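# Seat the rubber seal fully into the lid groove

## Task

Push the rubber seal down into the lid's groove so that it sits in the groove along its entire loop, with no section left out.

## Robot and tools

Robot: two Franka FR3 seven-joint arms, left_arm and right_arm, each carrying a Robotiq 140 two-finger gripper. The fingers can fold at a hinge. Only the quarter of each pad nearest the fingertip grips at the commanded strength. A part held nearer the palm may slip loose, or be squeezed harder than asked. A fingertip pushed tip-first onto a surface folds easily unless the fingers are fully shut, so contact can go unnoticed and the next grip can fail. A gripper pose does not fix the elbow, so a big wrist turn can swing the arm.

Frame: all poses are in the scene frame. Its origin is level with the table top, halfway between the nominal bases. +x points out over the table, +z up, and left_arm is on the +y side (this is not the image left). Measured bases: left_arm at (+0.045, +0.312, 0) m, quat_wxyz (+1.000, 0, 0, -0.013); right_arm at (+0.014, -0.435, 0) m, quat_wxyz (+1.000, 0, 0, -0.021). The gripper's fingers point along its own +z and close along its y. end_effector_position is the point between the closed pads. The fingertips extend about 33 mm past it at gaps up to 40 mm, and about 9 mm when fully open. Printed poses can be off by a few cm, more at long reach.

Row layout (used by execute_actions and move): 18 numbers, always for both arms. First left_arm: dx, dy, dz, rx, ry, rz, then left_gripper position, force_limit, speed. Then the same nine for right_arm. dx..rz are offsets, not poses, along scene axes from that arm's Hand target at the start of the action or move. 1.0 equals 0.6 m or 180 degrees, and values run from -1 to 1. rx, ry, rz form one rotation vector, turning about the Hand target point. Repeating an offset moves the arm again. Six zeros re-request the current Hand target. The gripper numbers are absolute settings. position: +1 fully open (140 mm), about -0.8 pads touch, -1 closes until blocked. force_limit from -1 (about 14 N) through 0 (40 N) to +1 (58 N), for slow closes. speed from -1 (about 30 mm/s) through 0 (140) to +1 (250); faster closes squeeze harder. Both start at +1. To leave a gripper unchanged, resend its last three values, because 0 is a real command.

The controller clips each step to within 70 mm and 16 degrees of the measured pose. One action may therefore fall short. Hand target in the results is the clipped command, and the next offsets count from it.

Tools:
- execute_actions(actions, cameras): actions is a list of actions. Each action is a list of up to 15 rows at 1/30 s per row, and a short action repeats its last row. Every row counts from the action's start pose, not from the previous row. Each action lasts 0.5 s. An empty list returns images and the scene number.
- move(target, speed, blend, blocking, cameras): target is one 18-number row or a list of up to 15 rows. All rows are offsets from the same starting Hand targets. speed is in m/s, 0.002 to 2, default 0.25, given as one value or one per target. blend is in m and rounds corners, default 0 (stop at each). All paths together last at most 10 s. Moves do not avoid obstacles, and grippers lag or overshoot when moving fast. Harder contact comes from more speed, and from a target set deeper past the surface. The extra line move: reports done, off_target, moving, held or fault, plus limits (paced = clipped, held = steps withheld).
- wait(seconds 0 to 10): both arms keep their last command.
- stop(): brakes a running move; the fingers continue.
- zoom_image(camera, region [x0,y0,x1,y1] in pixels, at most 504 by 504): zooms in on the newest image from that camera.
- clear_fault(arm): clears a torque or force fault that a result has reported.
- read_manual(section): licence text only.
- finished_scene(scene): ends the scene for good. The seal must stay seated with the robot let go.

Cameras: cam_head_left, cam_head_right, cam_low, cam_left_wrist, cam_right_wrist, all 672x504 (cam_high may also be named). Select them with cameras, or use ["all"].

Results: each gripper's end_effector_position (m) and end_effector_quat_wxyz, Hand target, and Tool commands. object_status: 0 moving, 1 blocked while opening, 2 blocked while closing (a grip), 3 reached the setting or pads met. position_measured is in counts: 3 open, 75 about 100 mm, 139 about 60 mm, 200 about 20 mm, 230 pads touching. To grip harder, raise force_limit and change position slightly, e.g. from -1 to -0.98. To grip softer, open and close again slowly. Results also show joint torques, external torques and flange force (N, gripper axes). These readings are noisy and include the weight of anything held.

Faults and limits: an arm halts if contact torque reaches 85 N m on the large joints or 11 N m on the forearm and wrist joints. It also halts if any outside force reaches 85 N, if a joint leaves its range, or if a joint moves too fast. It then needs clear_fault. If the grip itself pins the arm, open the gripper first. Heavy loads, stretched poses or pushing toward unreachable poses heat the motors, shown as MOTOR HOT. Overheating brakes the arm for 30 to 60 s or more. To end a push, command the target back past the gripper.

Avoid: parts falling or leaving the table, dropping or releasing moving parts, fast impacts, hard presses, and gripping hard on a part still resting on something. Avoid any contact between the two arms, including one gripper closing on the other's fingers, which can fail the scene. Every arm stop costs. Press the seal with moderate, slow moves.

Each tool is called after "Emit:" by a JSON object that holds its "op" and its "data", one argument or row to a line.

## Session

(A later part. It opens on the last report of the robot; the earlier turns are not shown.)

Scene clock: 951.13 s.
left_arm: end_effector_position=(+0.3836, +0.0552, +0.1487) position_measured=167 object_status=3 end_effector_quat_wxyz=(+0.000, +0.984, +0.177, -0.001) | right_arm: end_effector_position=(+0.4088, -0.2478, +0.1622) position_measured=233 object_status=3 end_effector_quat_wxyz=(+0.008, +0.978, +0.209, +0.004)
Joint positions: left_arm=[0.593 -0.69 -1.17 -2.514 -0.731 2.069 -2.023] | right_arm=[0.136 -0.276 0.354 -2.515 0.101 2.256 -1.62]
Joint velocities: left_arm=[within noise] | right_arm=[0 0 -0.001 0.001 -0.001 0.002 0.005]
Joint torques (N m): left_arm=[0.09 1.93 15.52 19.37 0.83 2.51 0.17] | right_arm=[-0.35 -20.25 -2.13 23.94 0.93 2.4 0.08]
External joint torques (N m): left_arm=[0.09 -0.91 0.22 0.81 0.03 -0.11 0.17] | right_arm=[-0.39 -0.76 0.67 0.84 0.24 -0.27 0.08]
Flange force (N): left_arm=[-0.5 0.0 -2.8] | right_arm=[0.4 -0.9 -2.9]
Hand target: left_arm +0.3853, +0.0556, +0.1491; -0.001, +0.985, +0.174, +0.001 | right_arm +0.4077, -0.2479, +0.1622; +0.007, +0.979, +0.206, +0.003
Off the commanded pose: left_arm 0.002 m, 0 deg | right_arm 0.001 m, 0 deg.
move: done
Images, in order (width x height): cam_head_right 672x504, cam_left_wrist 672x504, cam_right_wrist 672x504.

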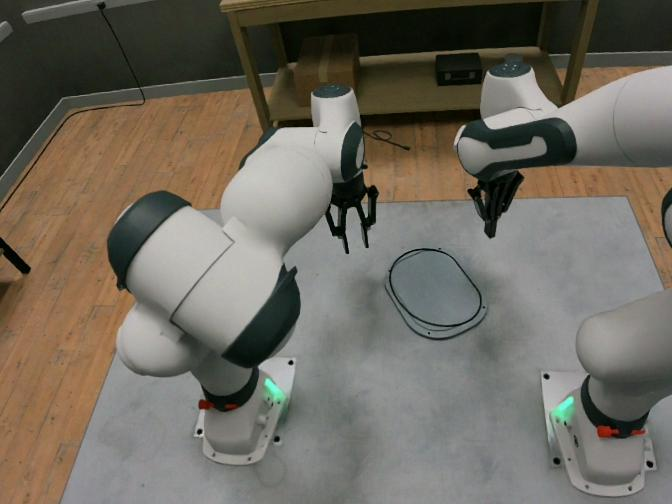

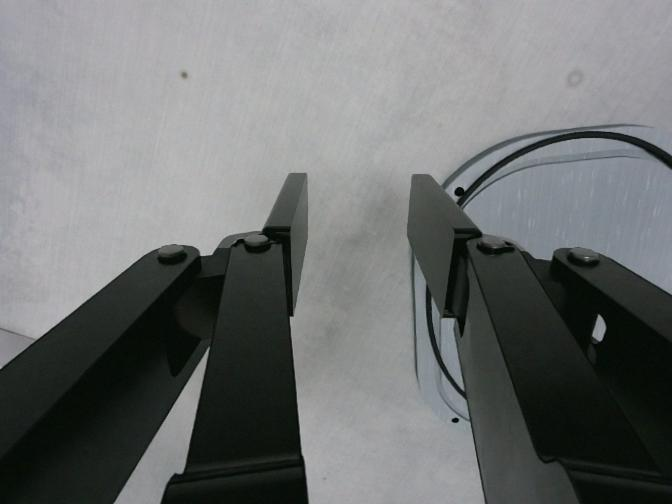

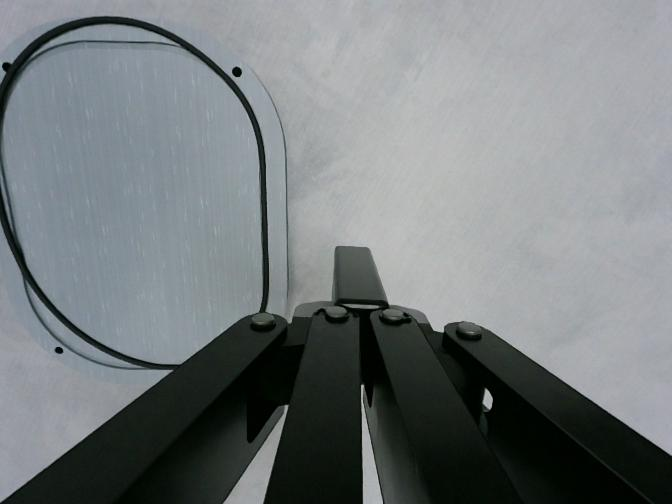

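Emit:
{"op": "move", "data": {
  "target": [
    [-0.1205,-0.152,-0.1318,0,0,0,-0.45,0,0,0,0,0,0,0,0,-1,0,0],
    [-0.1205,-0.152,-0.1715,0,0,0,-0.45,0,0,0,0,0,0,0,0,-1,0,0],
    [-0.1205,-0.152,-0.1717,0,0,0,-1,0,-0.8,0,0,0,0,0,0,-1,0,0],
    [-0.1205,-0.152,-0.1668,0,0,0,-1,0,-0.8,0,0,0,0,0,0,-1,0,0],
    [-0.1362,-0.1577,-0.1668,0,0,0,-1,0,-0.8,0,0,0,0,0,0,-1,0,0],
    [-0.1362,-0.1577,-0.1745,0,0,0,-1,0,-0.8,0,0,0,0,0,0,-1,0,0]
  ],
  "speed": [0.15,0.05,0.05,0.05,0.04,0.04],
  "cameras": ["cam_left_wrist","cam_right_wrist"]
}}

Emit:
{"op": "zoom_image", "data": {
  "camera": "cam_left_wrist",
  "region": [300, 0, 600, 250]
}}

Emit:
{"op": "zoom_image", "data": {
  "camera": "cam_right_wrist",
  "region": [0, 0, 300, 250]
}}

Scene clock: 972.67 s.
left_arm: end_effector_position=(+0.3032, -0.0392, +0.0461) position_measured=228 object_status=2 end_effector_quat_wxyz=(-0.002, +0.985, +0.170, +0.001) | right_arm: end_effector_position=(+0.4088, -0.2478, +0.1622) position_measured=233 object_status=3 end_effector_quat_wxyz=(+0.008, +0.978, +0.208, +0.004)
Joint positions: left_arm=[0.613 -0.709 -1.596 -2.528 -0.989 2.253 -2.163] | right_arm=[0.136 -0.276 0.354 -2.515 0.101 2.256 -1.617]
Joint torques (N m): left_arm=[1.53 9.54 14.71 12.3 -0.1 3.45 -0.15] | right_arm=[-0.1 -20.16 -2.4 23.97 0.79 2.4 0.02]
External joint torques (N m): left_arm=[1.52 -1.75 -2.47 -1.53 -0.82 0.82 -0.15] | right_arm=[-0.12 -0.67 0.42 0.81 0.11 -0.28 0.02]
Flange force (N): left_arm=[4.5 6.6 17.6] | right_arm=[0.4 -0.6 -2.9]
Hand target: left_arm +0.3036, -0.0390, +0.0444; -0.001, +0.985, +0.174, +0.001 | right_arm +0.4077, -0.2479, +0.1622; +0.007, +0.979, +0.206, +0.003
Off the commanded pose: left_arm 0.002 m, 1 deg | right_arm 0.001 m, 0 deg.
move: done
Images, in order (width x height): cam_left_wrist 672x504, cam_right_wrist 672x504.

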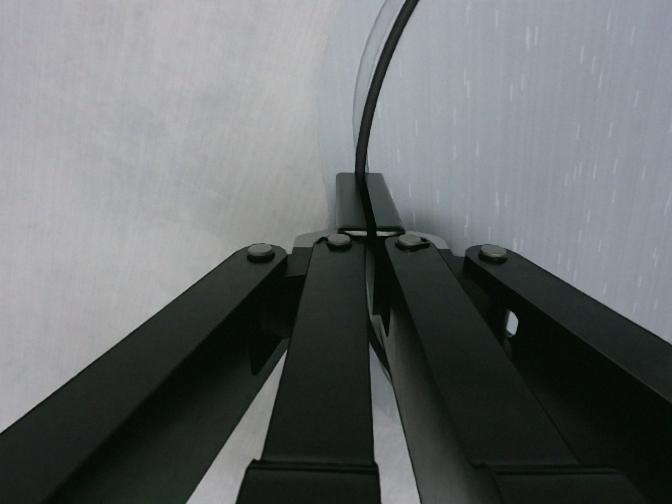

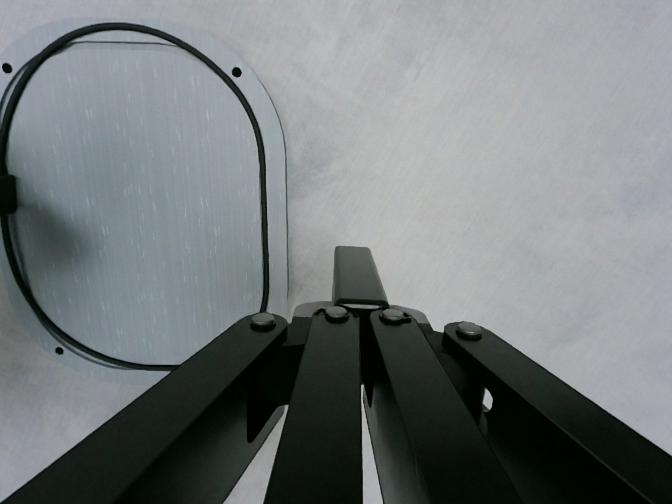

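Scaled by 1.680 from the camera's 672x504 image, which has a finer 960x720 frame.

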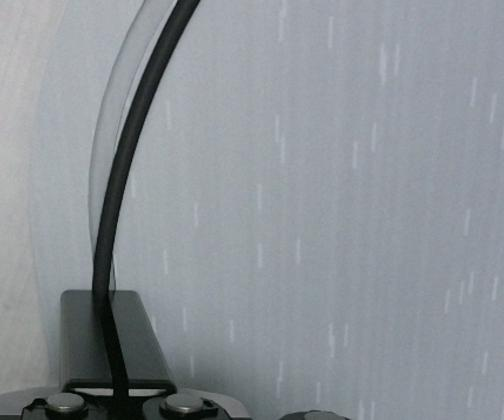

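Scaled by 1.680 from the camera's 672x504 image, which has a finer 960x720 frame.

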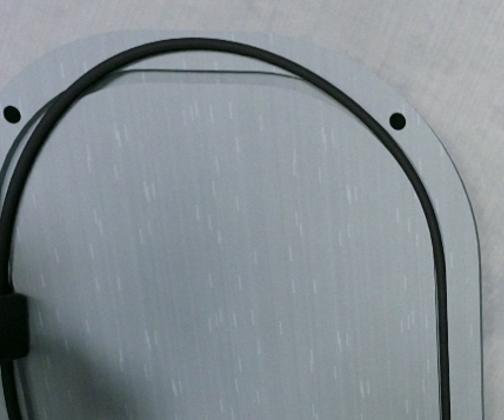

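Emit:
{"op": "move", "data": {
  "target": [
    [0,0,0,0,0,0,-1,0,-0.8,0.065,0.1582,-0.18,0,0,0.2,-1,0,0],
    [0,0,0,0,0,0,-1,0,-0.8,0.065,0.1582,-0.1995,0,0,0.2,-1,0,0],
    [0,0,0,0,0,0,-1,0,-0.8,0.0578,0.1603,-0.2065,0,0,0.2,-1,0,0],
    [0,0,0,0,0,0,-1,0,-0.8,0.0688,0.1778,-0.1887,0,0,0.25,-1,0,0],
    [0,0,0,0,0,0,-1,0,-0.8,0.0688,0.1778,-0.1995,0,0,0.25,-1,0,0],
    [0,0,0,0,0,0,-1,0,-0.8,0.0613,0.1785,-0.2065,0,0,0.25,-1,0,0],
    [0,0,0,0,0,0,-1,0,-0.8,0.0613,0.1785,-0.18,0,0,0.25,-1,0,0],
    [0,0,0,0,0,0,-1,0,-0.8,0.045,0.07,-0.1,0,0,0.2,-1,0,0]
  ],
  "speed": [0.18,0.06,0.03,0.1,0.06,0.03,0.08,0.2],
  "blend": [0.005,0,0,0.003,0,0,0,0],
  "cameras": ["cam_right_wrist"]
}}

Emit:
{"op": "zoom_image", "data": {
  "camera": "cam_right_wrist",
  "region": [60, 0, 460, 330]
}}

Scene clock: 1012.50 s.
left_arm: end_effector_position=(+0.3032, -0.0392, +0.0461) position_measured=228 object_status=2 end_effector_quat_wxyz=(-0.002, +0.985, +0.170, +0.001) | right_arm: end_effector_position=(+0.4357, -0.2049, +0.1023) position_measured=233 object_status=3 end_effector_quat_wxyz=(+0.007, +0.867, +0.498, +0.006)
Joint positions: left_arm=[0.613 -0.709 -1.596 -2.528 -0.989 2.253 -2.163] | right_arm=[0.115 -0.037 0.433 -2.447 0.003 2.426 -2.108]
Joint velocities: left_arm=[within noise] | right_arm=[0 0 0 0 0.001 0 -0.006]
Joint torques (N m): left_arm=[1.51 9.55 14.69 12.34 -0.1 3.42 -0.15] | right_arm=[-0.15 -26.15 -0.29 21.91 0.97 2.45 -0.32]
External joint torques (N m): left_arm=[1.46 -1.73 -2.47 -1.41 -0.82 0.8 -0.15] | right_arm=[-0.23 -1.03 0.1 0.36 0.35 -0.23 -0.32]
Flange force (N): left_arm=[4.4 6.8 17.3] | right_arm=[-2.8 -0.7 -3.9]
Hand target: left_arm +0.3036, -0.0390, +0.0444; -0.001, +0.985, +0.174, +0.001 | right_arm +0.4347, -0.2059, +0.1022; +0.006, +0.867, +0.498, +0.005
Off the commanded pose: left_arm 0.002 m, 1 deg | right_arm 0.001 m, 0 deg.
move: done
Images, in order (width x height): cam_right_wrist 672x504.

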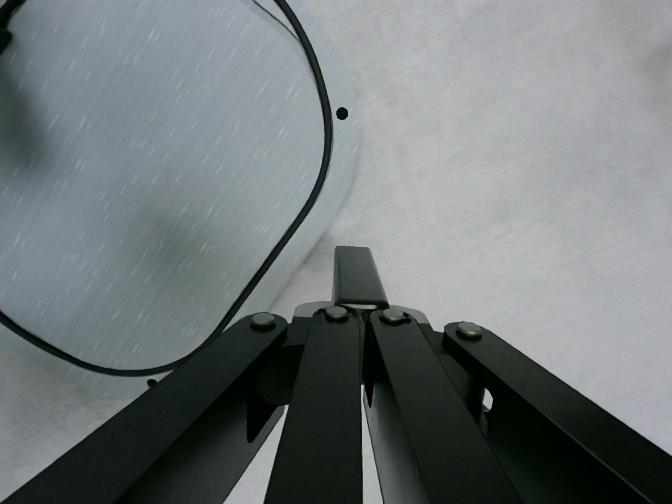

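Scaled by 1.260 from the camera's 672x504 image, which has a finer 960x720 frame.

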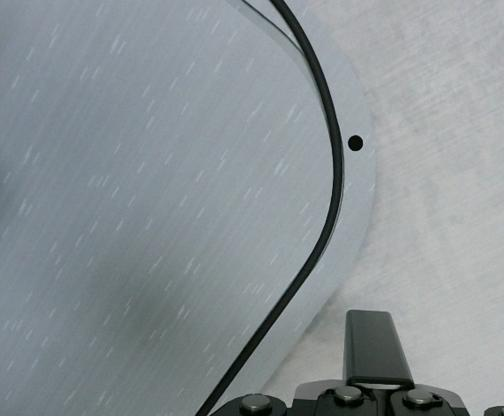

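Emit:
{"op": "move", "data": {
  "target": [0,0,0,0,0,0,-1,0,-0.8,0.015,0.075,-0.04,0,0,0.17,-1,0,0],
  "speed": 0.2,
  "cameras": ["cam_right_wrist"]
}}

Emit:
{"op": "zoom_image", "data": {
  "camera": "cam_right_wrist",
  "region": [160, 0, 500, 280]
}}

Scene clock: 1024.70 s.
left_arm: end_effector_position=(+0.3032, -0.0392, +0.0461) position_measured=228 object_status=2 end_effector_quat_wxyz=(-0.002, +0.985, +0.170, +0.001) | right_arm: end_effector_position=(+0.4430, -0.1616, +0.0785) position_measured=233 object_status=3 end_effector_quat_wxyz=(+0.005, +0.706, +0.708, +0.005)
Joint positions: left_arm=[0.613 -0.709 -1.596 -2.528 -0.989 2.253 -2.163] | right_arm=[0.128 0.1 0.483 -2.366 -0.087 2.464 -2.51]
Joint velocities: left_arm=[within noise] | right_arm=[-0.001 0 -0.002 0.001 -0.001 0 -0.006]
Joint torques (N m): left_arm=[1.54 9.57 14.66 12.33 -0.1 3.44 -0.13] | right_arm=[-0.33 -28.03 2.22 22.05 0.6 2.7 -0.32]
External joint torques (N m): left_arm=[1.49 -1.73 -2.5 -1.42 -0.82 0.83 -0.13] | right_arm=[-0.28 0.25 0.79 1.05 -0.02 0.05 -0.33]
Flange force (N): left_arm=[4.6 6.9 17.6] | right_arm=[1.6 3.2 -0.5]
Hand target: left_arm +0.3036, -0.0390, +0.0444; -0.001, +0.985, +0.174, +0.001 | right_arm +0.4437, -0.1609, +0.0782; +0.005, +0.705, +0.709, +0.006
Off the commanded pose: left_arm 0.002 m, 1 deg | right_arm 0.001 m, 0 deg.
move: done
Images, in order (width x height): cam_right_wrist 672x504.

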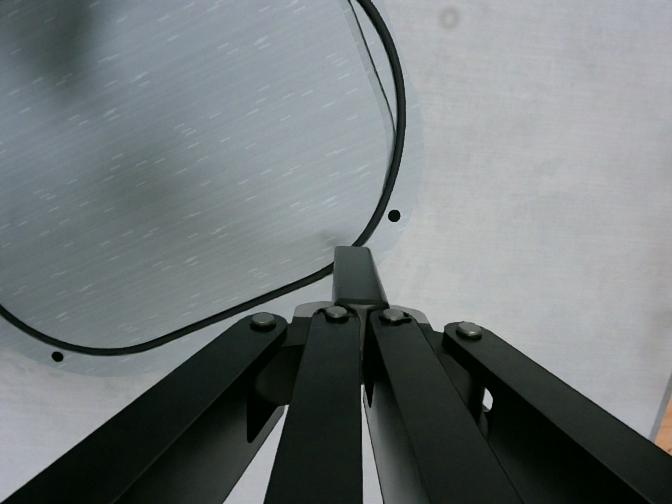

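Scaled by 1.482 from the camera's 672x504 image, which has a finer 960x720 frame.

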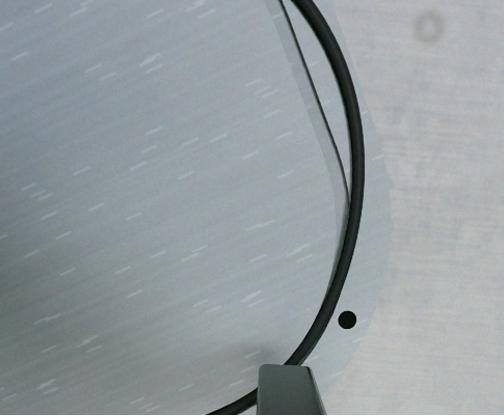

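Emit:
{"op": "move", "data": {
  "target": [
    [0,0,0,0,0,0,-1,0,-0.8,0.0443,0.078,-0.045,0,0,0.05,-1,0,0],
    [0,0,0,0,0,0,-1,0,-0.8,0.0443,0.078,-0.06,0,0,0.05,-1,0,0],
    [0,0,0,0,0,0,-1,0,-0.8,0.0338,0.074,-0.065,0,0,0.05,-1,0,0],
    [0,0,0,0,0,0,-1,0,-0.8,0.0413,0.1015,-0.0487,0,0,0.05,-1,0,0],
    [0,0,0,0,0,0,-1,0,-0.8,0.0413,0.1015,-0.06,0,0,0.05,-1,0,0],
    [0,0,0,0,0,0,-1,0,-0.8,0.0242,0.0953,-0.065,0,0,0.05,-1,0,0],
    [0,0,0,0,0,0,-1,0,-0.8,0.0242,0.0953,-0.04,0,0,0.05,-1,0,0],
    [0,0,0,0,0,0,-1,0,-0.8,0.02,0.02,0.02,0,0,0.05,-1,0,0]
  ],
  "speed": [0.15,0.05,0.03,0.1,0.05,0.03,0.08,0.2],
  "blend": [0.005,0,0,0.003,0,0,0,0],
  "cameras": ["cam_right_wrist","cam_head_right"]
}}

Emit:
{"op": "zoom_image", "data": {
  "camera": "cam_right_wrist",
  "region": [160, 0, 500, 280]
}}

Scene clock: 1044.93 s.
left_arm: end_effector_position=(+0.3032, -0.0392, +0.0461) position_measured=228 object_status=2 end_effector_quat_wxyz=(-0.002, +0.985, +0.170, +0.001) | right_arm: end_effector_position=(+0.4493, -0.1511, +0.0732) position_measured=233 object_status=3 end_effector_quat_wxyz=(+0.003, +0.696, +0.718, +0.006)
Joint positions: left_arm=[0.613 -0.709 -1.596 -2.528 -0.989 2.253 -2.163] | right_arm=[0.136 0.142 0.483 -2.332 -0.112 2.468 -2.513]
Joint torques (N m): left_arm=[1.51 9.57 14.66 12.35 -0.09 3.44 -0.13] | right_arm=[-0.37 -30.58 2.82 21.04 0.89 2.54 -0.12]
External joint torques (N m): left_arm=[1.41 -1.71 -2.53 -1.41 -0.82 0.82 -0.13] | right_arm=[-0.39 -1.29 0.67 0.35 0.29 -0.08 -0.12]
Flange force (N): left_arm=[4.4 6.8 17.5] | right_arm=[-2.1 -2.7 -4.4]
Hand target: left_arm +0.3036, -0.0390, +0.0444; -0.001, +0.985, +0.174, +0.001 | right_arm +0.4490, -0.1522, +0.0733; +0.003, +0.698, +0.716, +0.006 (not the last commanded pose)
Off the commanded pose: left_arm 0.002 m, 1 deg | right_arm 0.018 m, 8 deg.
move: held (right_arm; a check stopped the path); path passed 0 of 8 targets; blend cut to 0.0045 m at target 1; limits=held
pose unreachable (right arm): on one or more control steps of this call, first in action 0 (counted from 0), this arm could not follow its commanded pose, so it was not sent that pose on those steps. It may still have moved: this result reports where it is.
cause: moving toward the commanded pose would bring a part of the arm too close to another arm (a part of this arm just beyond joint 5 (forearm roll) and a part of the left arm just beyond its joint 6 (wrist pitch), 9 mm apart when this arm was first held).
Images, in order (width x height): cam_head_right 672x504, cam_right_wrist 672x504.

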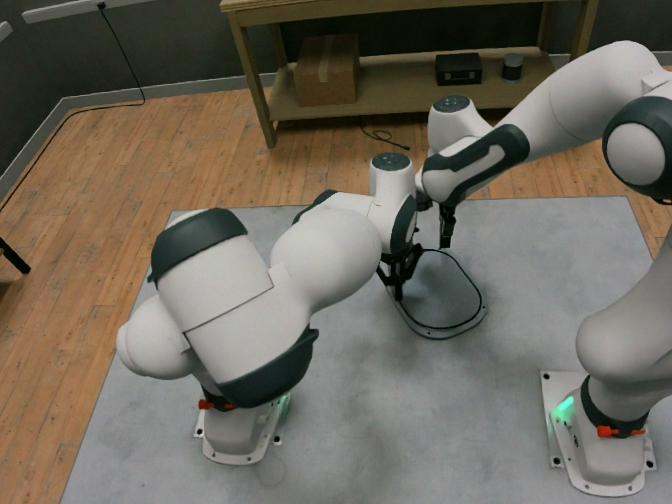

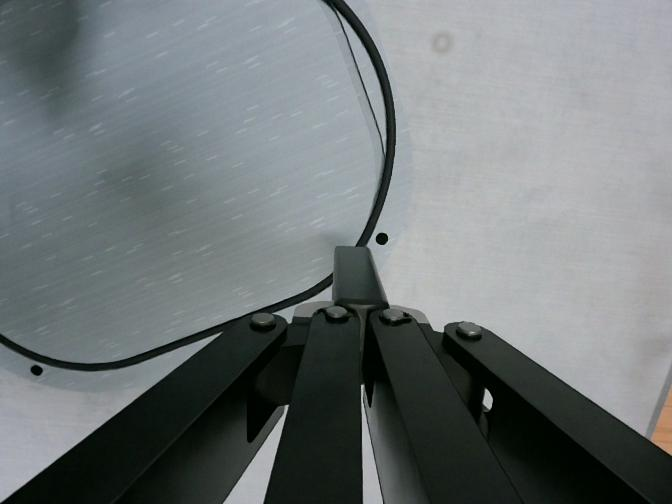

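Scaled by 1.482 from the camera's 672x504 image, which has a finer 960x720 frame.

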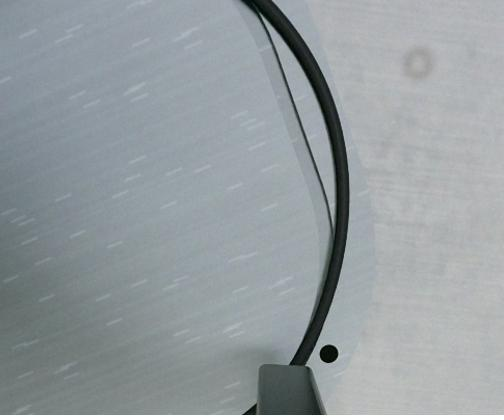

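Emit:
{"op": "move", "data": {
  "target": [
    [0,0,0.0035,0,0,0,-0.55,0,-0.8,0,-0.05,0.05,0,0,0,-1,0,0],
    [0,0,0.03,0,0,0,-0.55,0,-0.8,0,-0.1,0.05,0,0,0,-1,0,0],
    [0,0,0.03,0,0,0,-1,0,0,0,-0.1,0.05,0,0,0,-1,0,0],
    [0,0,-0.0035,0,0,0,-1,0,0,0,-0.1,0.05,0,0,0,-1,0,0]
  ],
  "speed": [0.08,0.08,0.08,0.05]
}}

Emit:
{"op": "move", "data": {
  "target": [
    [0,0,0.02,0,0,0,-1,0,0,0,0,0.05,0,0,0,-1,0,0],
    [0,0.05,0.06,0,0,0,-1,0,0,-0.1,-0.05,0.1,0,0,-0.35,-1,0,0]
  ],
  "speed": [0.08,0.15],
  "cameras": ["cam_right_wrist","cam_left_wrist","cam_head_right"]
}}

Emit:
{"op": "zoom_image", "data": {
  "camera": "cam_left_wrist",
  "region": [300, 0, 672, 330]
}}

Emit:
{"op": "zoom_image", "data": {
  "camera": "cam_head_right",
  "region": [360, 220, 520, 350]
}}

Scene clock: 1062.80 s.
left_arm: end_effector_position=(+0.3045, -0.0441, +0.0471) position_measured=233 object_status=3 end_effector_quat_wxyz=(+0.003, +0.984, +0.176, +0.002) | right_arm: end_effector_position=(+0.4483, -0.2117, +0.1028) position_measured=233 object_status=3 end_effector_quat_wxyz=(+0.003, +0.697, +0.717, +0.004)
Joint positions: left_arm=[0.617 -0.712 -1.6 -2.521 -0.999 2.254 -2.172] | right_arm=[0.066 -0.013 0.452 -2.418 0.004 2.416 -2.696]
Joint torques (N m): left_arm=[2.64 10.28 12.23 7.73 0.81 2.75 0.43] | right_arm=[-0.18 -26.76 -0.01 22.03 0.97 2.68 -0.24]
External joint torques (N m): left_arm=[2.63 -1.24 -5.09 -6.06 0.09 0.12 0.42] | right_arm=[-0.11 -1.13 0.23 0.48 0.33 0.07 -0.24]
Flange force (N): left_arm=[7.9 3.0 29.0] | right_arm=[-1.5 -2.3 -3.3]
Hand target: left_arm +0.3036, -0.0390, +0.0423; -0.001, +0.985, +0.174, +0.001 | right_arm +0.4490, -0.2122, +0.1033; +0.003, +0.698, +0.716, +0.006
Off the commanded pose: left_arm 0.007 m, 0 deg | right_arm 0.001 m, 0 deg.
move: off_target (left_arm)

Scene clock: 1068.63 s.
left_arm: end_effector_position=(+0.3047, -0.0106, +0.0787) position_measured=233 object_status=3 end_effector_quat_wxyz=(+0.002, +0.984, +0.178, +0.002) | right_arm: end_effector_position=(+0.3901, -0.2420, +0.1634) position_measured=233 object_status=3 end_effector_quat_wxyz=(+0.006, +0.968, +0.250, +0.005)
Joint positions: left_arm=[0.467 -0.712 -1.392 -2.597 -0.921 2.204 -2.166] | right_arm=[-0.108 -0.377 0.624 -2.553 0.259 2.233 -1.796]
Joint velocities: left_arm=[within noise] | right_arm=[0 0.001 0.001 0 0 0 0.005]
Joint torques (N m): left_arm=[-0.66 5.7 17.25 14.85 1.1 2.36 0.15] | right_arm=[-0.55 -13.81 -5.42 23.62 1.04 2.4 0.19]
External joint torques (N m): left_arm=[-0.59 -0.94 1.3 -0.4 0.35 -0.27 0.15] | right_arm=[-0.49 -0.57 0.69 0.84 0.33 -0.27 0.19]
Flange force (N): left_arm=[-3.9 -7.7 -8.7] | right_arm=[1.5 -1.2 -2.2]
Hand target: left_arm +0.3036, -0.0090, +0.0783; -0.001, +0.985, +0.174, +0.001 | right_arm +0.3890, -0.2422, +0.1633; +0.005, +0.969, +0.246, +0.003
Off the commanded pose: left_arm 0.002 m, 1 deg | right_arm 0.001 m, 0 deg.
move: done
Images, in order (width x height): cam_head_right 672x504, cam_left_wrist 672x504, cam_right_wrist 672x504.

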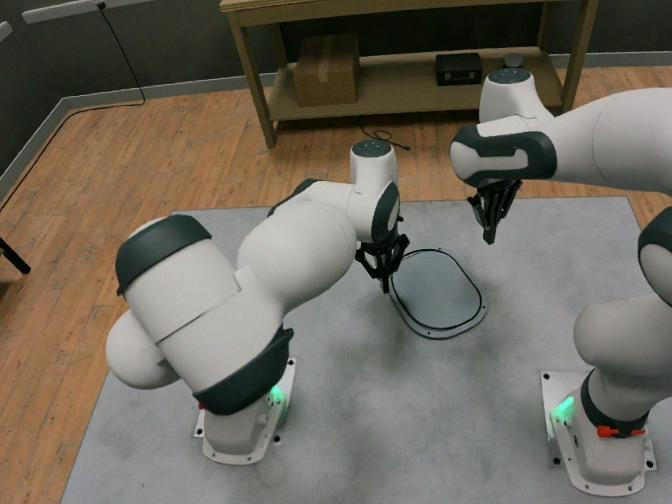

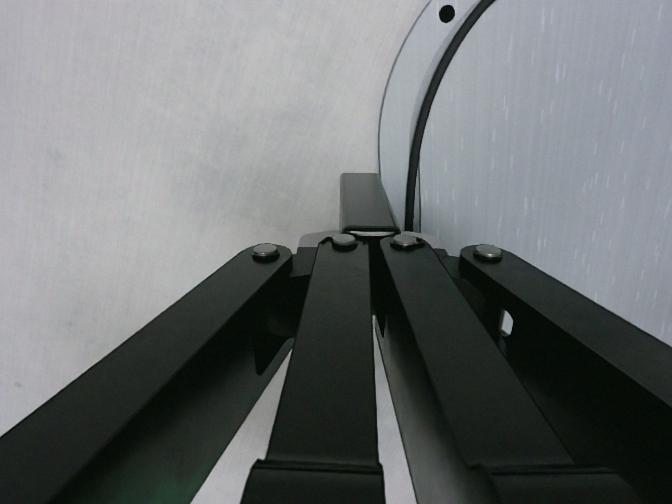

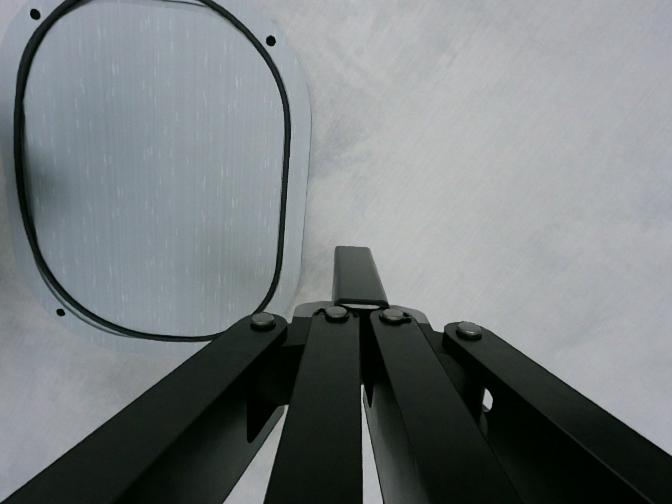

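Scaled by 1.355 from the camera's 672x504 image, which has a finer 960x720 frame.

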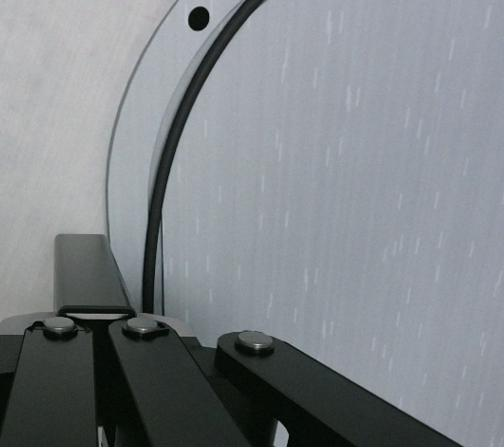

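Scaled by 3.150 from the camera's 672x504 image, which has a finer 960x720 frame.

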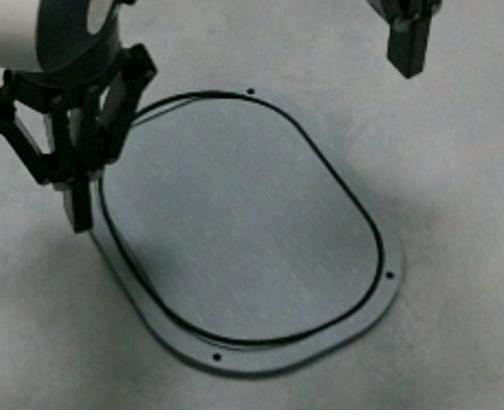

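Emit:
{"op": "move", "data": {
  "target": [
    [0.0285,-0.04,-0.0455,0,0,0,-1,0,0,0,0,0,0,0,0,-1,0,0],
    [0.0285,-0.04,-0.0605,0,0,0,-1,0,0,0,0,0,0,0,0,-1,0,0],
    [0.0535,-0.0308,-0.0455,0,0,0,-1,0,0,0,0,0,0,0,0,-1,0,0],
    [0.0535,-0.0308,-0.0605,0,0,0,-1,0,0,0,0,0,0,0,0,-1,0,0],
    [0.0817,-0.022,-0.0455,0,0,-0.05,-1,0,0,0,0,0,0,0,0,-1,0,0],
    [0.0817,-0.022,-0.0605,0,0,-0.05,-1,0,0,0,0,0,0,0,0,-1,0,0],
    [0.0817,-0.022,-0.0455,0,0,-0.05,-1,0,0,0,0,0,0,0,0,-1,0,0],
    [0.06,0.02,0,0,0,-0.1,-1,0,0,0,0,0,0,0,0,-1,0,0]
  ],
  "speed": [0.1,0.04,0.1,0.04,0.1,0.04,0.08,0.15],
  "blend": [0.003,0,0.003,0,0.003,0,0,0],
  "cameras": ["cam_left_wrist"]
}}

Emit:
{"op": "zoom_image", "data": {
  "camera": "cam_left_wrist",
  "region": [300, 0, 672, 330]
}}

Scene clock: 1099.80 s.
left_arm: end_effector_position=(+0.3405, +0.0020, +0.0787) position_measured=233 object_status=3 end_effector_quat_wxyz=(+0.001, +1.000, +0.023, +0.002) | right_arm: end_effector_position=(+0.3901, -0.2420, +0.1634) position_measured=233 object_status=3 end_effector_quat_wxyz=(+0.006, +0.969, +0.249, +0.005)
Joint positions: left_arm=[0.583 -0.607 -1.417 -2.565 -0.825 2.271 -1.837] | right_arm=[-0.108 -0.377 0.624 -2.553 0.259 2.233 -1.793]
Joint velocities: left_arm=[0 -0.001 0.001 -0.001 0 0 0.006] | right_arm=[within noise]
Joint torques (N m): left_arm=[-0.65 5.42 15.67 16.02 1.02 2.42 0.1] | right_arm=[-0.1 -13.52 -5.77 23.55 0.82 2.44 0.09]
External joint torques (N m): left_arm=[-0.69 -0.22 1.17 -0.33 0.33 -0.22 0.1] | right_arm=[-0.08 -0.23 0.3 0.73 0.1 -0.23 0.08]
Flange force (N): left_arm=[-6.3 -5.7 -8.1] | right_arm=[1.6 -0.6 -1.8]
Hand target: left_arm +0.3396, +0.0030, +0.0783; +0.000, +1.000, +0.018, +0.001 | right_arm +0.3890, -0.2422, +0.1633; +0.005, +0.969, +0.246, +0.003
Off the commanded pose: left_arm 0.001 m, 1 deg | right_arm 0.001 m, 0 deg.
move: done
Images, in order (width x height): cam_left_wrist 672x504.

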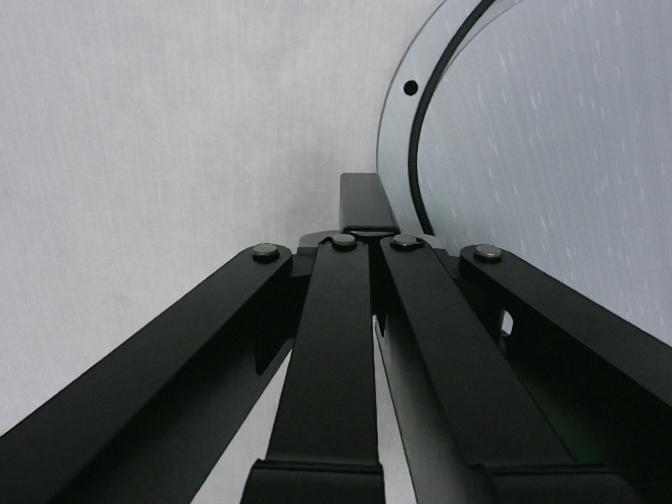

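Scaled by 1.355 from the camera's 672x504 image, which has a finer 960x720 frame.

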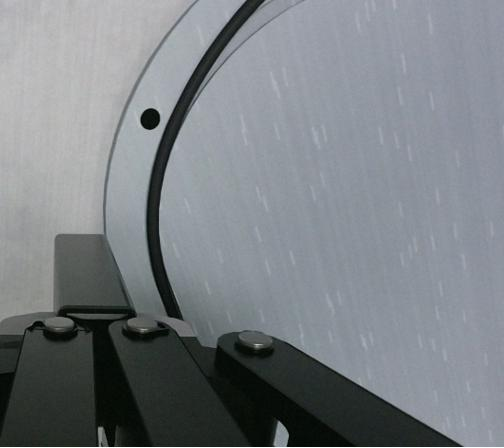

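Emit:
{"op": "move", "data": {
  "target": [
    [0.0407,-0.0408,-0.0455,0,0,-0.02,-1,0,0,0,0,0,0,0,0,-1,0,0],
    [0.0407,-0.0408,-0.0605,0,0,-0.02,-1,0,0,0,0,0,0,0,0,-1,0,0],
    [0.0595,-0.0435,-0.0455,0,0,-0.09,-1,0,0,0,0,0,0,0,0,-1,0,0],
    [0.0595,-0.0435,-0.0605,0,0,-0.09,-1,0,0,0,0,0,0,0,0,-1,0,0],
    [0.0805,-0.0442,-0.0455,0,0,-0.15,-1,0,0,0,0,0,0,0,0,-1,0,0],
    [0.0805,-0.0442,-0.054,0,0,-0.15,-1,0,0,0,0,0,0,0,0,-1,0,0],
    [0.076,-0.0532,-0.0605,0,0,-0.15,-1,0,0,0,0,0,0,0,0,-1,0,0],
    [0.076,-0.0532,-0.04,0,0,-0.15,-1,0,0,0,0,0,0,0,0,-1,0,0],
    [0.07,0.0,0,0,0,-0.2,-1,0,0,0,0,0,0,0,0,-1,0,0]
  ],
  "speed": [0.1,0.04,0.1,0.04,0.1,0.04,0.03,0.08,0.15],
  "blend": [0.003,0,0.003,0,0.003,0,0,0,0],
  "cameras": ["cam_left_wrist"]
}}

Emit:
{"op": "zoom_image", "data": {
  "camera": "cam_left_wrist",
  "region": [300, 0, 672, 330]
}}

Scene clock: 1114.30 s.
left_arm: end_effector_position=(+0.3597, -0.0186, +0.0466) position_measured=233 object_status=3 end_effector_quat_wxyz=(-0.003, +1.000, -0.003, -0.007) | right_arm: end_effector_position=(+0.3901, -0.2420, +0.1634) position_measured=233 object_status=3 end_effector_quat_wxyz=(+0.006, +0.969, +0.249, +0.005)
Joint positions: left_arm=[0.854 -0.559 -1.685 -2.469 -0.828 2.333 -1.789] | right_arm=[-0.108 -0.377 0.624 -2.553 0.259 2.233 -1.793]
Joint torques (N m): left_arm=[0.47 9.68 13.09 14.95 0.08 3.38 -0.08] | right_arm=[-0.16 -13.44 -5.84 23.65 0.8 2.45 0.11]
External joint torques (N m): left_arm=[0.44 -2.05 -1.48 -0.76 -0.56 0.79 -0.08] | right_arm=[-0.15 -0.09 0.24 0.75 0.08 -0.24 0.1]
External joint torques when the fault began: left_arm=[2.17 -2.38 -9.03 -1.65 -2.59 4.24 0.04]
Flange force (N): left_arm=[4.3 4.0 11.8] | right_arm=[2.3 -0.4 -1.6]
Flange force when the fault began (N): left_arm=[28.6 22.1 65.7]
Hand target: left_arm +0.3597, -0.0186, +0.0466; -0.003, +1.000, -0.003, -0.007 (not the last commanded pose) | right_arm +0.3890, -0.2422, +0.1633; +0.005, +0.969, +0.246, +0.003
Tool commands: left_gripper/position=-1.0 left_gripper/force_limit=+0.003922 left_gripper/speed=+0.003922 right_gripper/position=-1.0 right_gripper/force_limit=+0.0 right_gripper/speed=+0.0
Off the commanded pose: left_arm 0.044 m, 34 deg | right_arm 0.001 m, 0 deg.
FORCE FAULT: contact force on the left arm reached its limit, and that arm stopped. The contact can be on any part of that arm, not only on its tool. That arm's remaining commands of this call were not run. That arm is still stopped at the end of this call. While its stop runs, that arm takes no new command, but execute_actions still moves its gripper.
CLEAR FAULT: the left arm stays stopped (Reflex) until you call clear_fault(arm="left_arm").
move: fault (left_arm); path passed 2 of 9 targets
Images, in order (width x height): cam_left_wrist 672x504.

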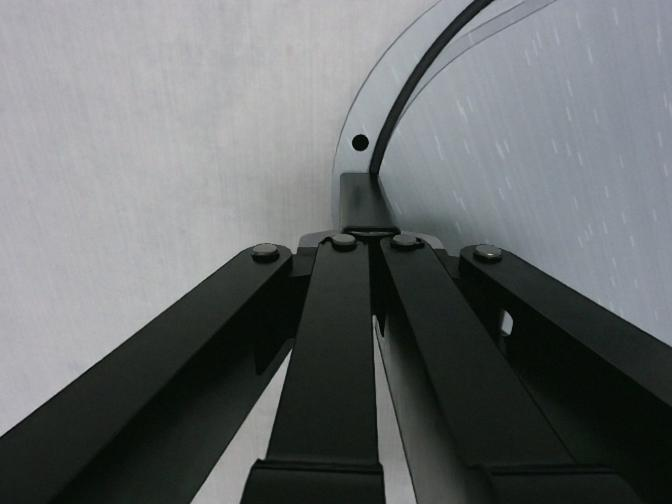

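Scaled by 1.355 from the camera's 672x504 image, which has a finer 960x720 frame.

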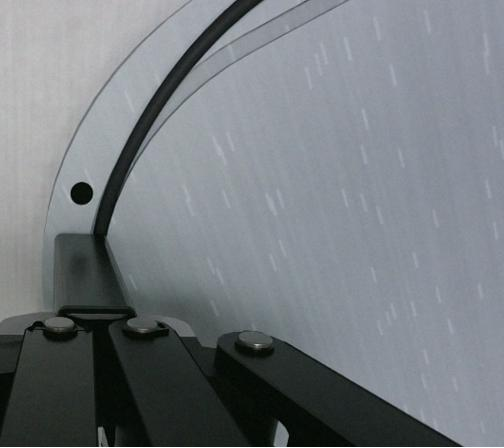

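Emit:
{"op": "clear_fault", "data": {
  "arm": "left_arm"
}}

Emit:
{"op": "move", "data": {
  "target": [
    [0,0,0.013,0,0,0,-1,0,0,0,0,0,0,0,0,-1,0,0],
    [0.0272,-0.0027,0.0115,0,0,-0.08,-1,0,0,0,0,0,0,0,0,-1,0,0],
    [0.0272,-0.0027,0.0035,0,0,-0.08,-1,0,0,0,0,0,0,0,0,-1,0,0],
    [0.0252,-0.0107,-0.003,0,0,-0.08,-1,0,0,0,0,0,0,0,0,-1,0,0],
    [0.047,-0.0082,0.0115,0,0,-0.14,-1,0,0,0,0,0,0,0,0,-1,0,0],
    [0.047,-0.0082,0.0035,0,0,-0.14,-1,0,0,0,0,0,0,0,0,-1,0,0],
    [0.0425,-0.0172,-0.003,0,0,-0.14,-1,0,0,0,0,0,0,0,0,-1,0,0],
    [0.0425,-0.0172,0.013,0,0,-0.14,-1,0,0,0,0,0,0,0,0,-1,0,0],
    [0.04,0.04,0.05,0,0,-0.2,-1,0,0,0,0,0,0,0,0,-1,0,0]
  ],
  "speed": [0.06,0.1,0.04,0.03,0.1,0.04,0.03,0.08,0.15],
  "cameras": ["cam_left_wrist"]
}}

Emit:
{"op": "zoom_image", "data": {
  "camera": "cam_left_wrist",
  "region": [300, 0, 672, 330]
}}

Scene clock: 1131.23 s.
left_arm: end_effector_position=(+0.3597, -0.0186, +0.0466) position_measured=233 object_status=3 end_effector_quat_wxyz=(-0.003, +1.000, -0.003, -0.007) | right_arm: end_effector_position=(+0.3901, -0.2420, +0.1634) position_measured=233 object_status=3 end_effector_quat_wxyz=(+0.006, +0.969, +0.249, +0.005)
Joint positions: left_arm=[0.854 -0.559 -1.685 -2.469 -0.828 2.333 -1.789] | right_arm=[-0.108 -0.377 0.624 -2.553 0.259 2.233 -1.793]
Joint torques (N m): left_arm=[0.48 9.71 13.14 14.98 0.08 3.38 -0.06] | right_arm=[-0.11 -13.5 -5.79 23.59 0.78 2.44 0.08]
External joint torques (N m): left_arm=[0.53 -2.01 -1.42 -0.84 -0.56 0.77 -0.05] | right_arm=[-0.14 -0.12 0.25 0.69 0.07 -0.24 0.08]
Flange force (N): left_arm=[4.4 3.7 11.8] | right_arm=[2.0 -0.4 -1.6]
Hand target: left_arm +0.3597, -0.0186, +0.0466; -0.003, +1.000, -0.003, -0.007 (not the last commanded pose) | right_arm +0.3890, -0.2422, +0.1633; +0.005, +0.969, +0.246, +0.003
Tool commands: left_gripper/position=-1.0 left_gripper/force_limit=+0.003922 left_gripper/speed=+0.003922 right_gripper/position=-1.0 right_gripper/force_limit=+0.0 right_gripper/speed=+0.0
Off the commanded pose: left_arm 0.044 m, 34 deg | right_arm 0.001 m, 0 deg.
FORCE FAULT, CONTINUED: the left arm's stop, for the force fault that an earlier result reported, is over. The call counts as one of the actions that you can send in this scene. That arm's target is now where it stood when the stop ended, not its last command. That arm accepts commands again.
CLEAR FAULT: your call cleared the left arm's force fault. If the contact force or a joint's load stays at its limit, that arm stops again.

Scene clock: 1139.17 s.
left_arm: end_effector_position=(+0.3834, +0.0052, +0.0767) position_measured=233 object_status=3 end_effector_quat_wxyz=(-0.004, +0.952, -0.307, -0.006) | right_arm: end_effector_position=(+0.3901, -0.2420, +0.1634) position_measured=233 object_status=3 end_effector_quat_wxyz=(+0.006, +0.969, +0.249, +0.005)
Joint positions: left_arm=[0.788 -0.343 -1.528 -2.488 -0.51 2.388 -1.316] | right_arm=[-0.108 -0.377 0.624 -2.553 0.259 2.233 -1.793]
Joint velocities: left_arm=[-0.001 0 0 -0.001 0 -0.001 0.004] | right_arm=[within noise]
Joint torques (N m): left_arm=[-0.64 3.77 10.2 18.55 0.9 2.55 0.3] | right_arm=[-0.16 -13.53 -5.81 23.64 0.78 2.44 0.07]
External joint torques (N m): left_arm=[-0.65 -0.24 0.95 -0.31 0.32 -0.06 0.3] | right_arm=[-0.13 -0.18 0.29 0.77 0.07 -0.24 0.07]
Flange force (N): left_arm=[0.0 0.0 0.0] | right_arm=[2.0 -0.5 -1.8]
Hand target: left_arm +0.3837, +0.0054, +0.0766; -0.005, +0.950, -0.312, -0.005 | right_arm +0.3890, -0.2422, +0.1633; +0.005, +0.969, +0.246, +0.003
Off the commanded pose: left_arm 0.000 m, 1 deg | right_arm 0.001 m, 0 deg.
move: done
Images, in order (width x height): cam_left_wrist 672x504.

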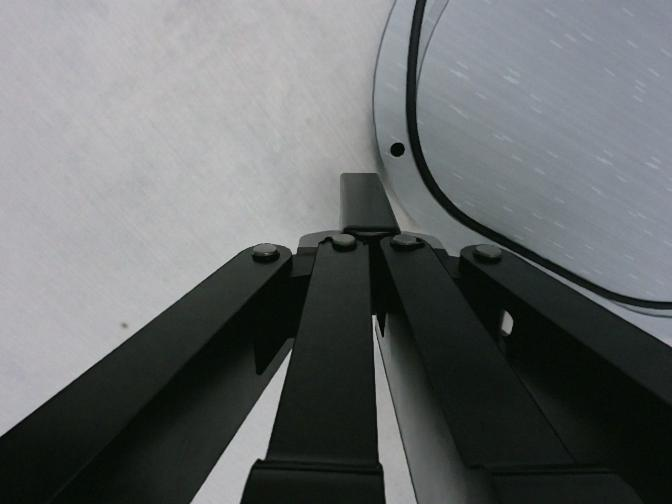

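Scaled by 1.355 from the camera's 672x504 image, which has a finer 960x720 frame.

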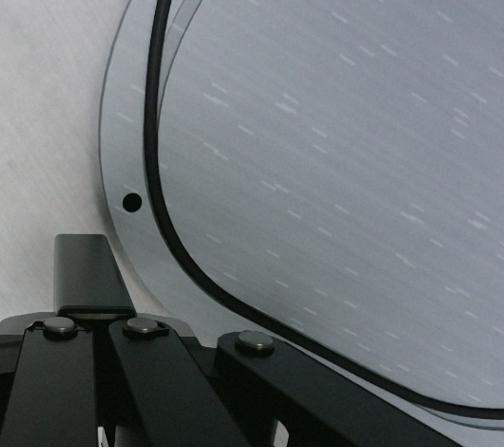

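Emit:
{"op": "move", "data": {
  "target": [
    [0.0245,-0.0588,-0.036,0,0,-0.08,-1,0,0,0,0,0,0,0,0,-1,0,0],
    [0.0245,-0.0588,-0.0465,0,0,-0.08,-1,0,0,0,0,0,0,0,0,-1,0,0],
    [0.0183,-0.0668,-0.052,0,0,-0.08,-1,0,0,0,0,0,0,0,0,-1,0,0],
    [0.0405,-0.0722,-0.036,0,0,-0.12,-1,0,0,0,0,0,0,0,0,-1,0,0],
    [0.0405,-0.0722,-0.0465,0,0,-0.12,-1,0,0,0,0,0,0,0,0,-1,0,0],
    [0.0303,-0.0807,-0.052,0,0,-0.12,-1,0,0,0,0,0,0,0,0,-1,0,0],
    [0.0303,-0.0807,-0.033,0,0,-0.12,-1,0,0,0,0,0,0,0,0,-1,0,0],
    [0.04,-0.02,0.02,0,0,-0.17,-1,0,0,0,0,0,0,0,0,-1,0,0]
  ],
  "speed": [0.12,0.05,0.03,0.1,0.05,0.03,0.08,0.15],
  "blend": [0.003,0,0,0.003,0,0,0,0],
  "cameras": ["cam_left_wrist","cam_head_right"]
}}

Emit:
{"op": "zoom_image", "data": {
  "camera": "cam_left_wrist",
  "region": [300, 0, 672, 330]
}}

Emit:
{"op": "zoom_image", "data": {
  "camera": "cam_head_right",
  "region": [360, 220, 520, 350]
}}

Scene clock: 1156.90 s.
left_arm: end_effector_position=(+0.4075, -0.0063, +0.0886) position_measured=233 object_status=3 end_effector_quat_wxyz=(-0.006, +0.833, -0.553, -0.006) | right_arm: end_effector_position=(+0.3901, -0.2420, +0.1634) position_measured=233 object_status=3 end_effector_quat_wxyz=(+0.006, +0.969, +0.249, +0.005)
Joint positions: left_arm=[1.043 -0.096 -1.747 -2.42 -0.13 2.419 -1.03] | right_arm=[-0.108 -0.377 0.624 -2.553 0.259 2.233 -1.793]
Joint velocities: left_arm=[-0.001 0.001 -0.001 0 0.001 0.001 -0.004] | right_arm=[within noise]
Joint torques (N m): left_arm=[-0.66 5.61 3.44 20.57 0.87 2.52 -0.15] | right_arm=[-0.11 -13.49 -5.76 23.63 0.81 2.44 0.07]
External joint torques (N m): left_arm=[-0.67 -0.33 0.66 -0.33 0.34 -0.1 -0.15] | right_arm=[-0.1 -0.17 0.31 0.73 0.09 -0.25 0.07]
Flange force (N): left_arm=[0.0 0.0 0.0] | right_arm=[1.9 -0.6 -1.7]
Hand target: left_arm +0.4077, -0.0066, +0.0886; -0.006, +0.834, -0.552, -0.004 | right_arm +0.3890, -0.2422, +0.1633; +0.005, +0.969, +0.246, +0.003
Off the commanded pose: left_arm 0.000 m, 0 deg | right_arm 0.001 m, 0 deg.
move: done
Images, in order (width x height): cam_head_right 672x504, cam_left_wrist 672x504.

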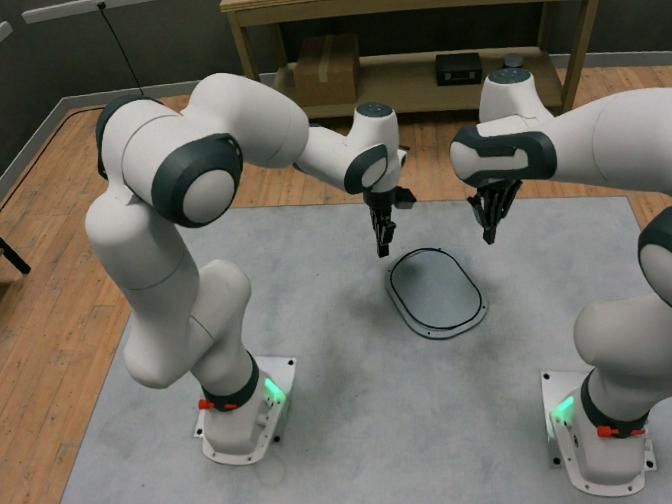

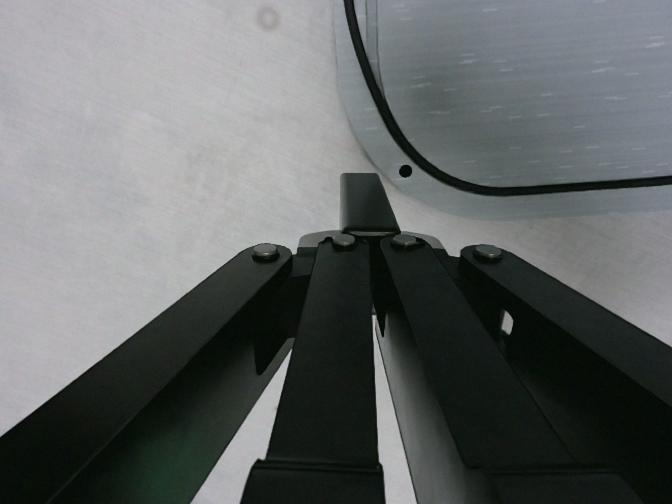

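Scaled by 1.355 from the camera's 672x504 image, which has a finer 960x720 frame.

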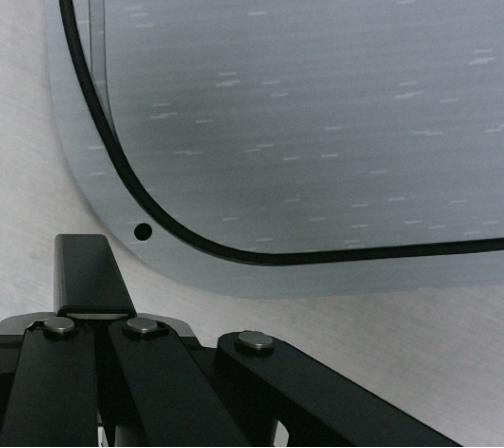

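Scaled by 3.150 from the camera's 672x504 image, which has a finer 960x720 frame.

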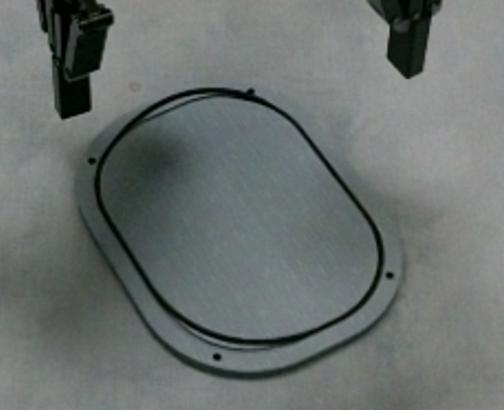

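Emit:
{"op": "move", "data": {
  "target": [
    [0.0362,-0.0835,-0.056,0,0,-0.015,-1,0,0,0,0,0,0,0,0,-1,0,0],
    [0.0362,-0.0835,-0.067,0,0,-0.015,-1,0,0,0,0,0,0,0,0,-1,0,0],
    [0.0213,-0.089,-0.071,0,0,-0.015,-1,0,0,0,0,0,0,0,0,-1,0,0],
    [0.0473,-0.1043,-0.056,0,0,-0.015,-1,0,0,0,0,0,0,0,0,-1,0,0],
    [0.0473,-0.1043,-0.067,0,0,-0.015,-1,0,0,0,0,0,0,0,0,-1,0,0],
    [0.0293,-0.111,-0.071,0,0,-0.015,-1,0,0,0,0,0,0,0,0,-1,0,0],
    [0.0293,-0.111,-0.052,0,0,-0.015,-1,0,0,0,0,0,0,0,0,-1,0,0],
    [0.03,-0.04,0.01,0,0,-0.015,-1,0,0,0,0,0,0,0,0,-1,0,0]
  ],
  "speed": [0.12,0.05,0.03,0.1,0.05,0.03,0.08,0.15],
  "cameras": ["cam_left_wrist","cam_head_right"]
}}

Emit:
{"op": "zoom_image", "data": {
  "camera": "cam_left_wrist",
  "region": [300, 0, 672, 330]
}}

Emit:
{"op": "zoom_image", "data": {
  "camera": "cam_head_right",
  "region": [360, 220, 520, 350]
}}

Scene clock: 1185.00 s.
left_arm: end_effector_position=(+0.4270, -0.0319, +0.0952) position_measured=233 object_status=3 end_effector_quat_wxyz=(-0.005, +0.820, -0.573, -0.002) | right_arm: end_effector_position=(+0.3901, -0.2420, +0.1634) position_measured=233 object_status=3 end_effector_quat_wxyz=(+0.006, +0.969, +0.249, +0.005)
Joint positions: left_arm=[1.279 -0.201 -1.987 -2.313 -0.252 2.374 -0.908] | right_arm=[-0.108 -0.377 0.624 -2.553 0.259 2.233 -1.793]
Joint velocities: left_arm=[-0.001 -0.001 -0.001 -0.001 0.001 0 -0.006] | right_arm=[within noise]
Joint torques (N m): left_arm=[-0.6 14.24 6.41 20.74 0.92 2.35 -0.28] | right_arm=[-0.13 -13.46 -5.75 23.62 0.81 2.43 0.05]
External joint torques (N m): left_arm=[-0.53 -1.26 0.87 -0.32 0.36 -0.29 -0.28] | right_arm=[-0.15 -0.14 0.29 0.72 0.09 -0.26 0.05]
Flange force (N): left_arm=[0.0 0.0 0.0] | right_arm=[1.9 -0.4 -1.7]
Hand target: left_arm +0.4257, -0.0306, +0.0946; -0.006, +0.821, -0.571, -0.004 | right_arm +0.3890, -0.2422, +0.1633; +0.005, +0.969, +0.246, +0.003
Off the commanded pose: left_arm 0.002 m, 0 deg | right_arm 0.001 m, 0 deg.
move: done
Images, in order (width x height): cam_head_right 672x504, cam_left_wrist 672x504.

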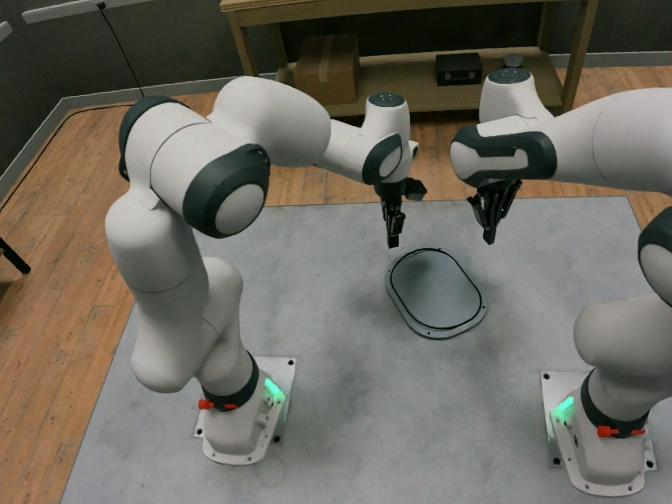

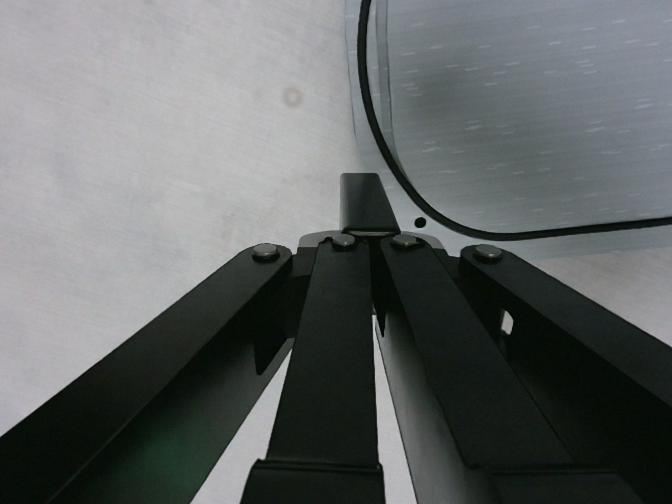

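Scaled by 1.355 from the camera's 672x504 image, which has a finer 960x720 frame.

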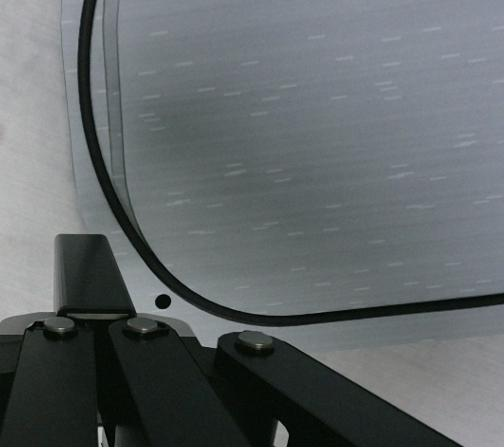

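Scaled by 3.150 from the camera's 672x504 image, which has a finer 960x720 frame.

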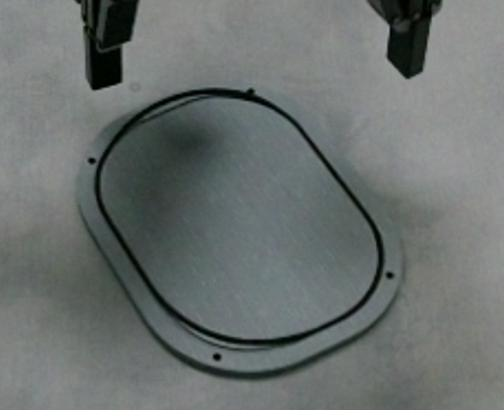

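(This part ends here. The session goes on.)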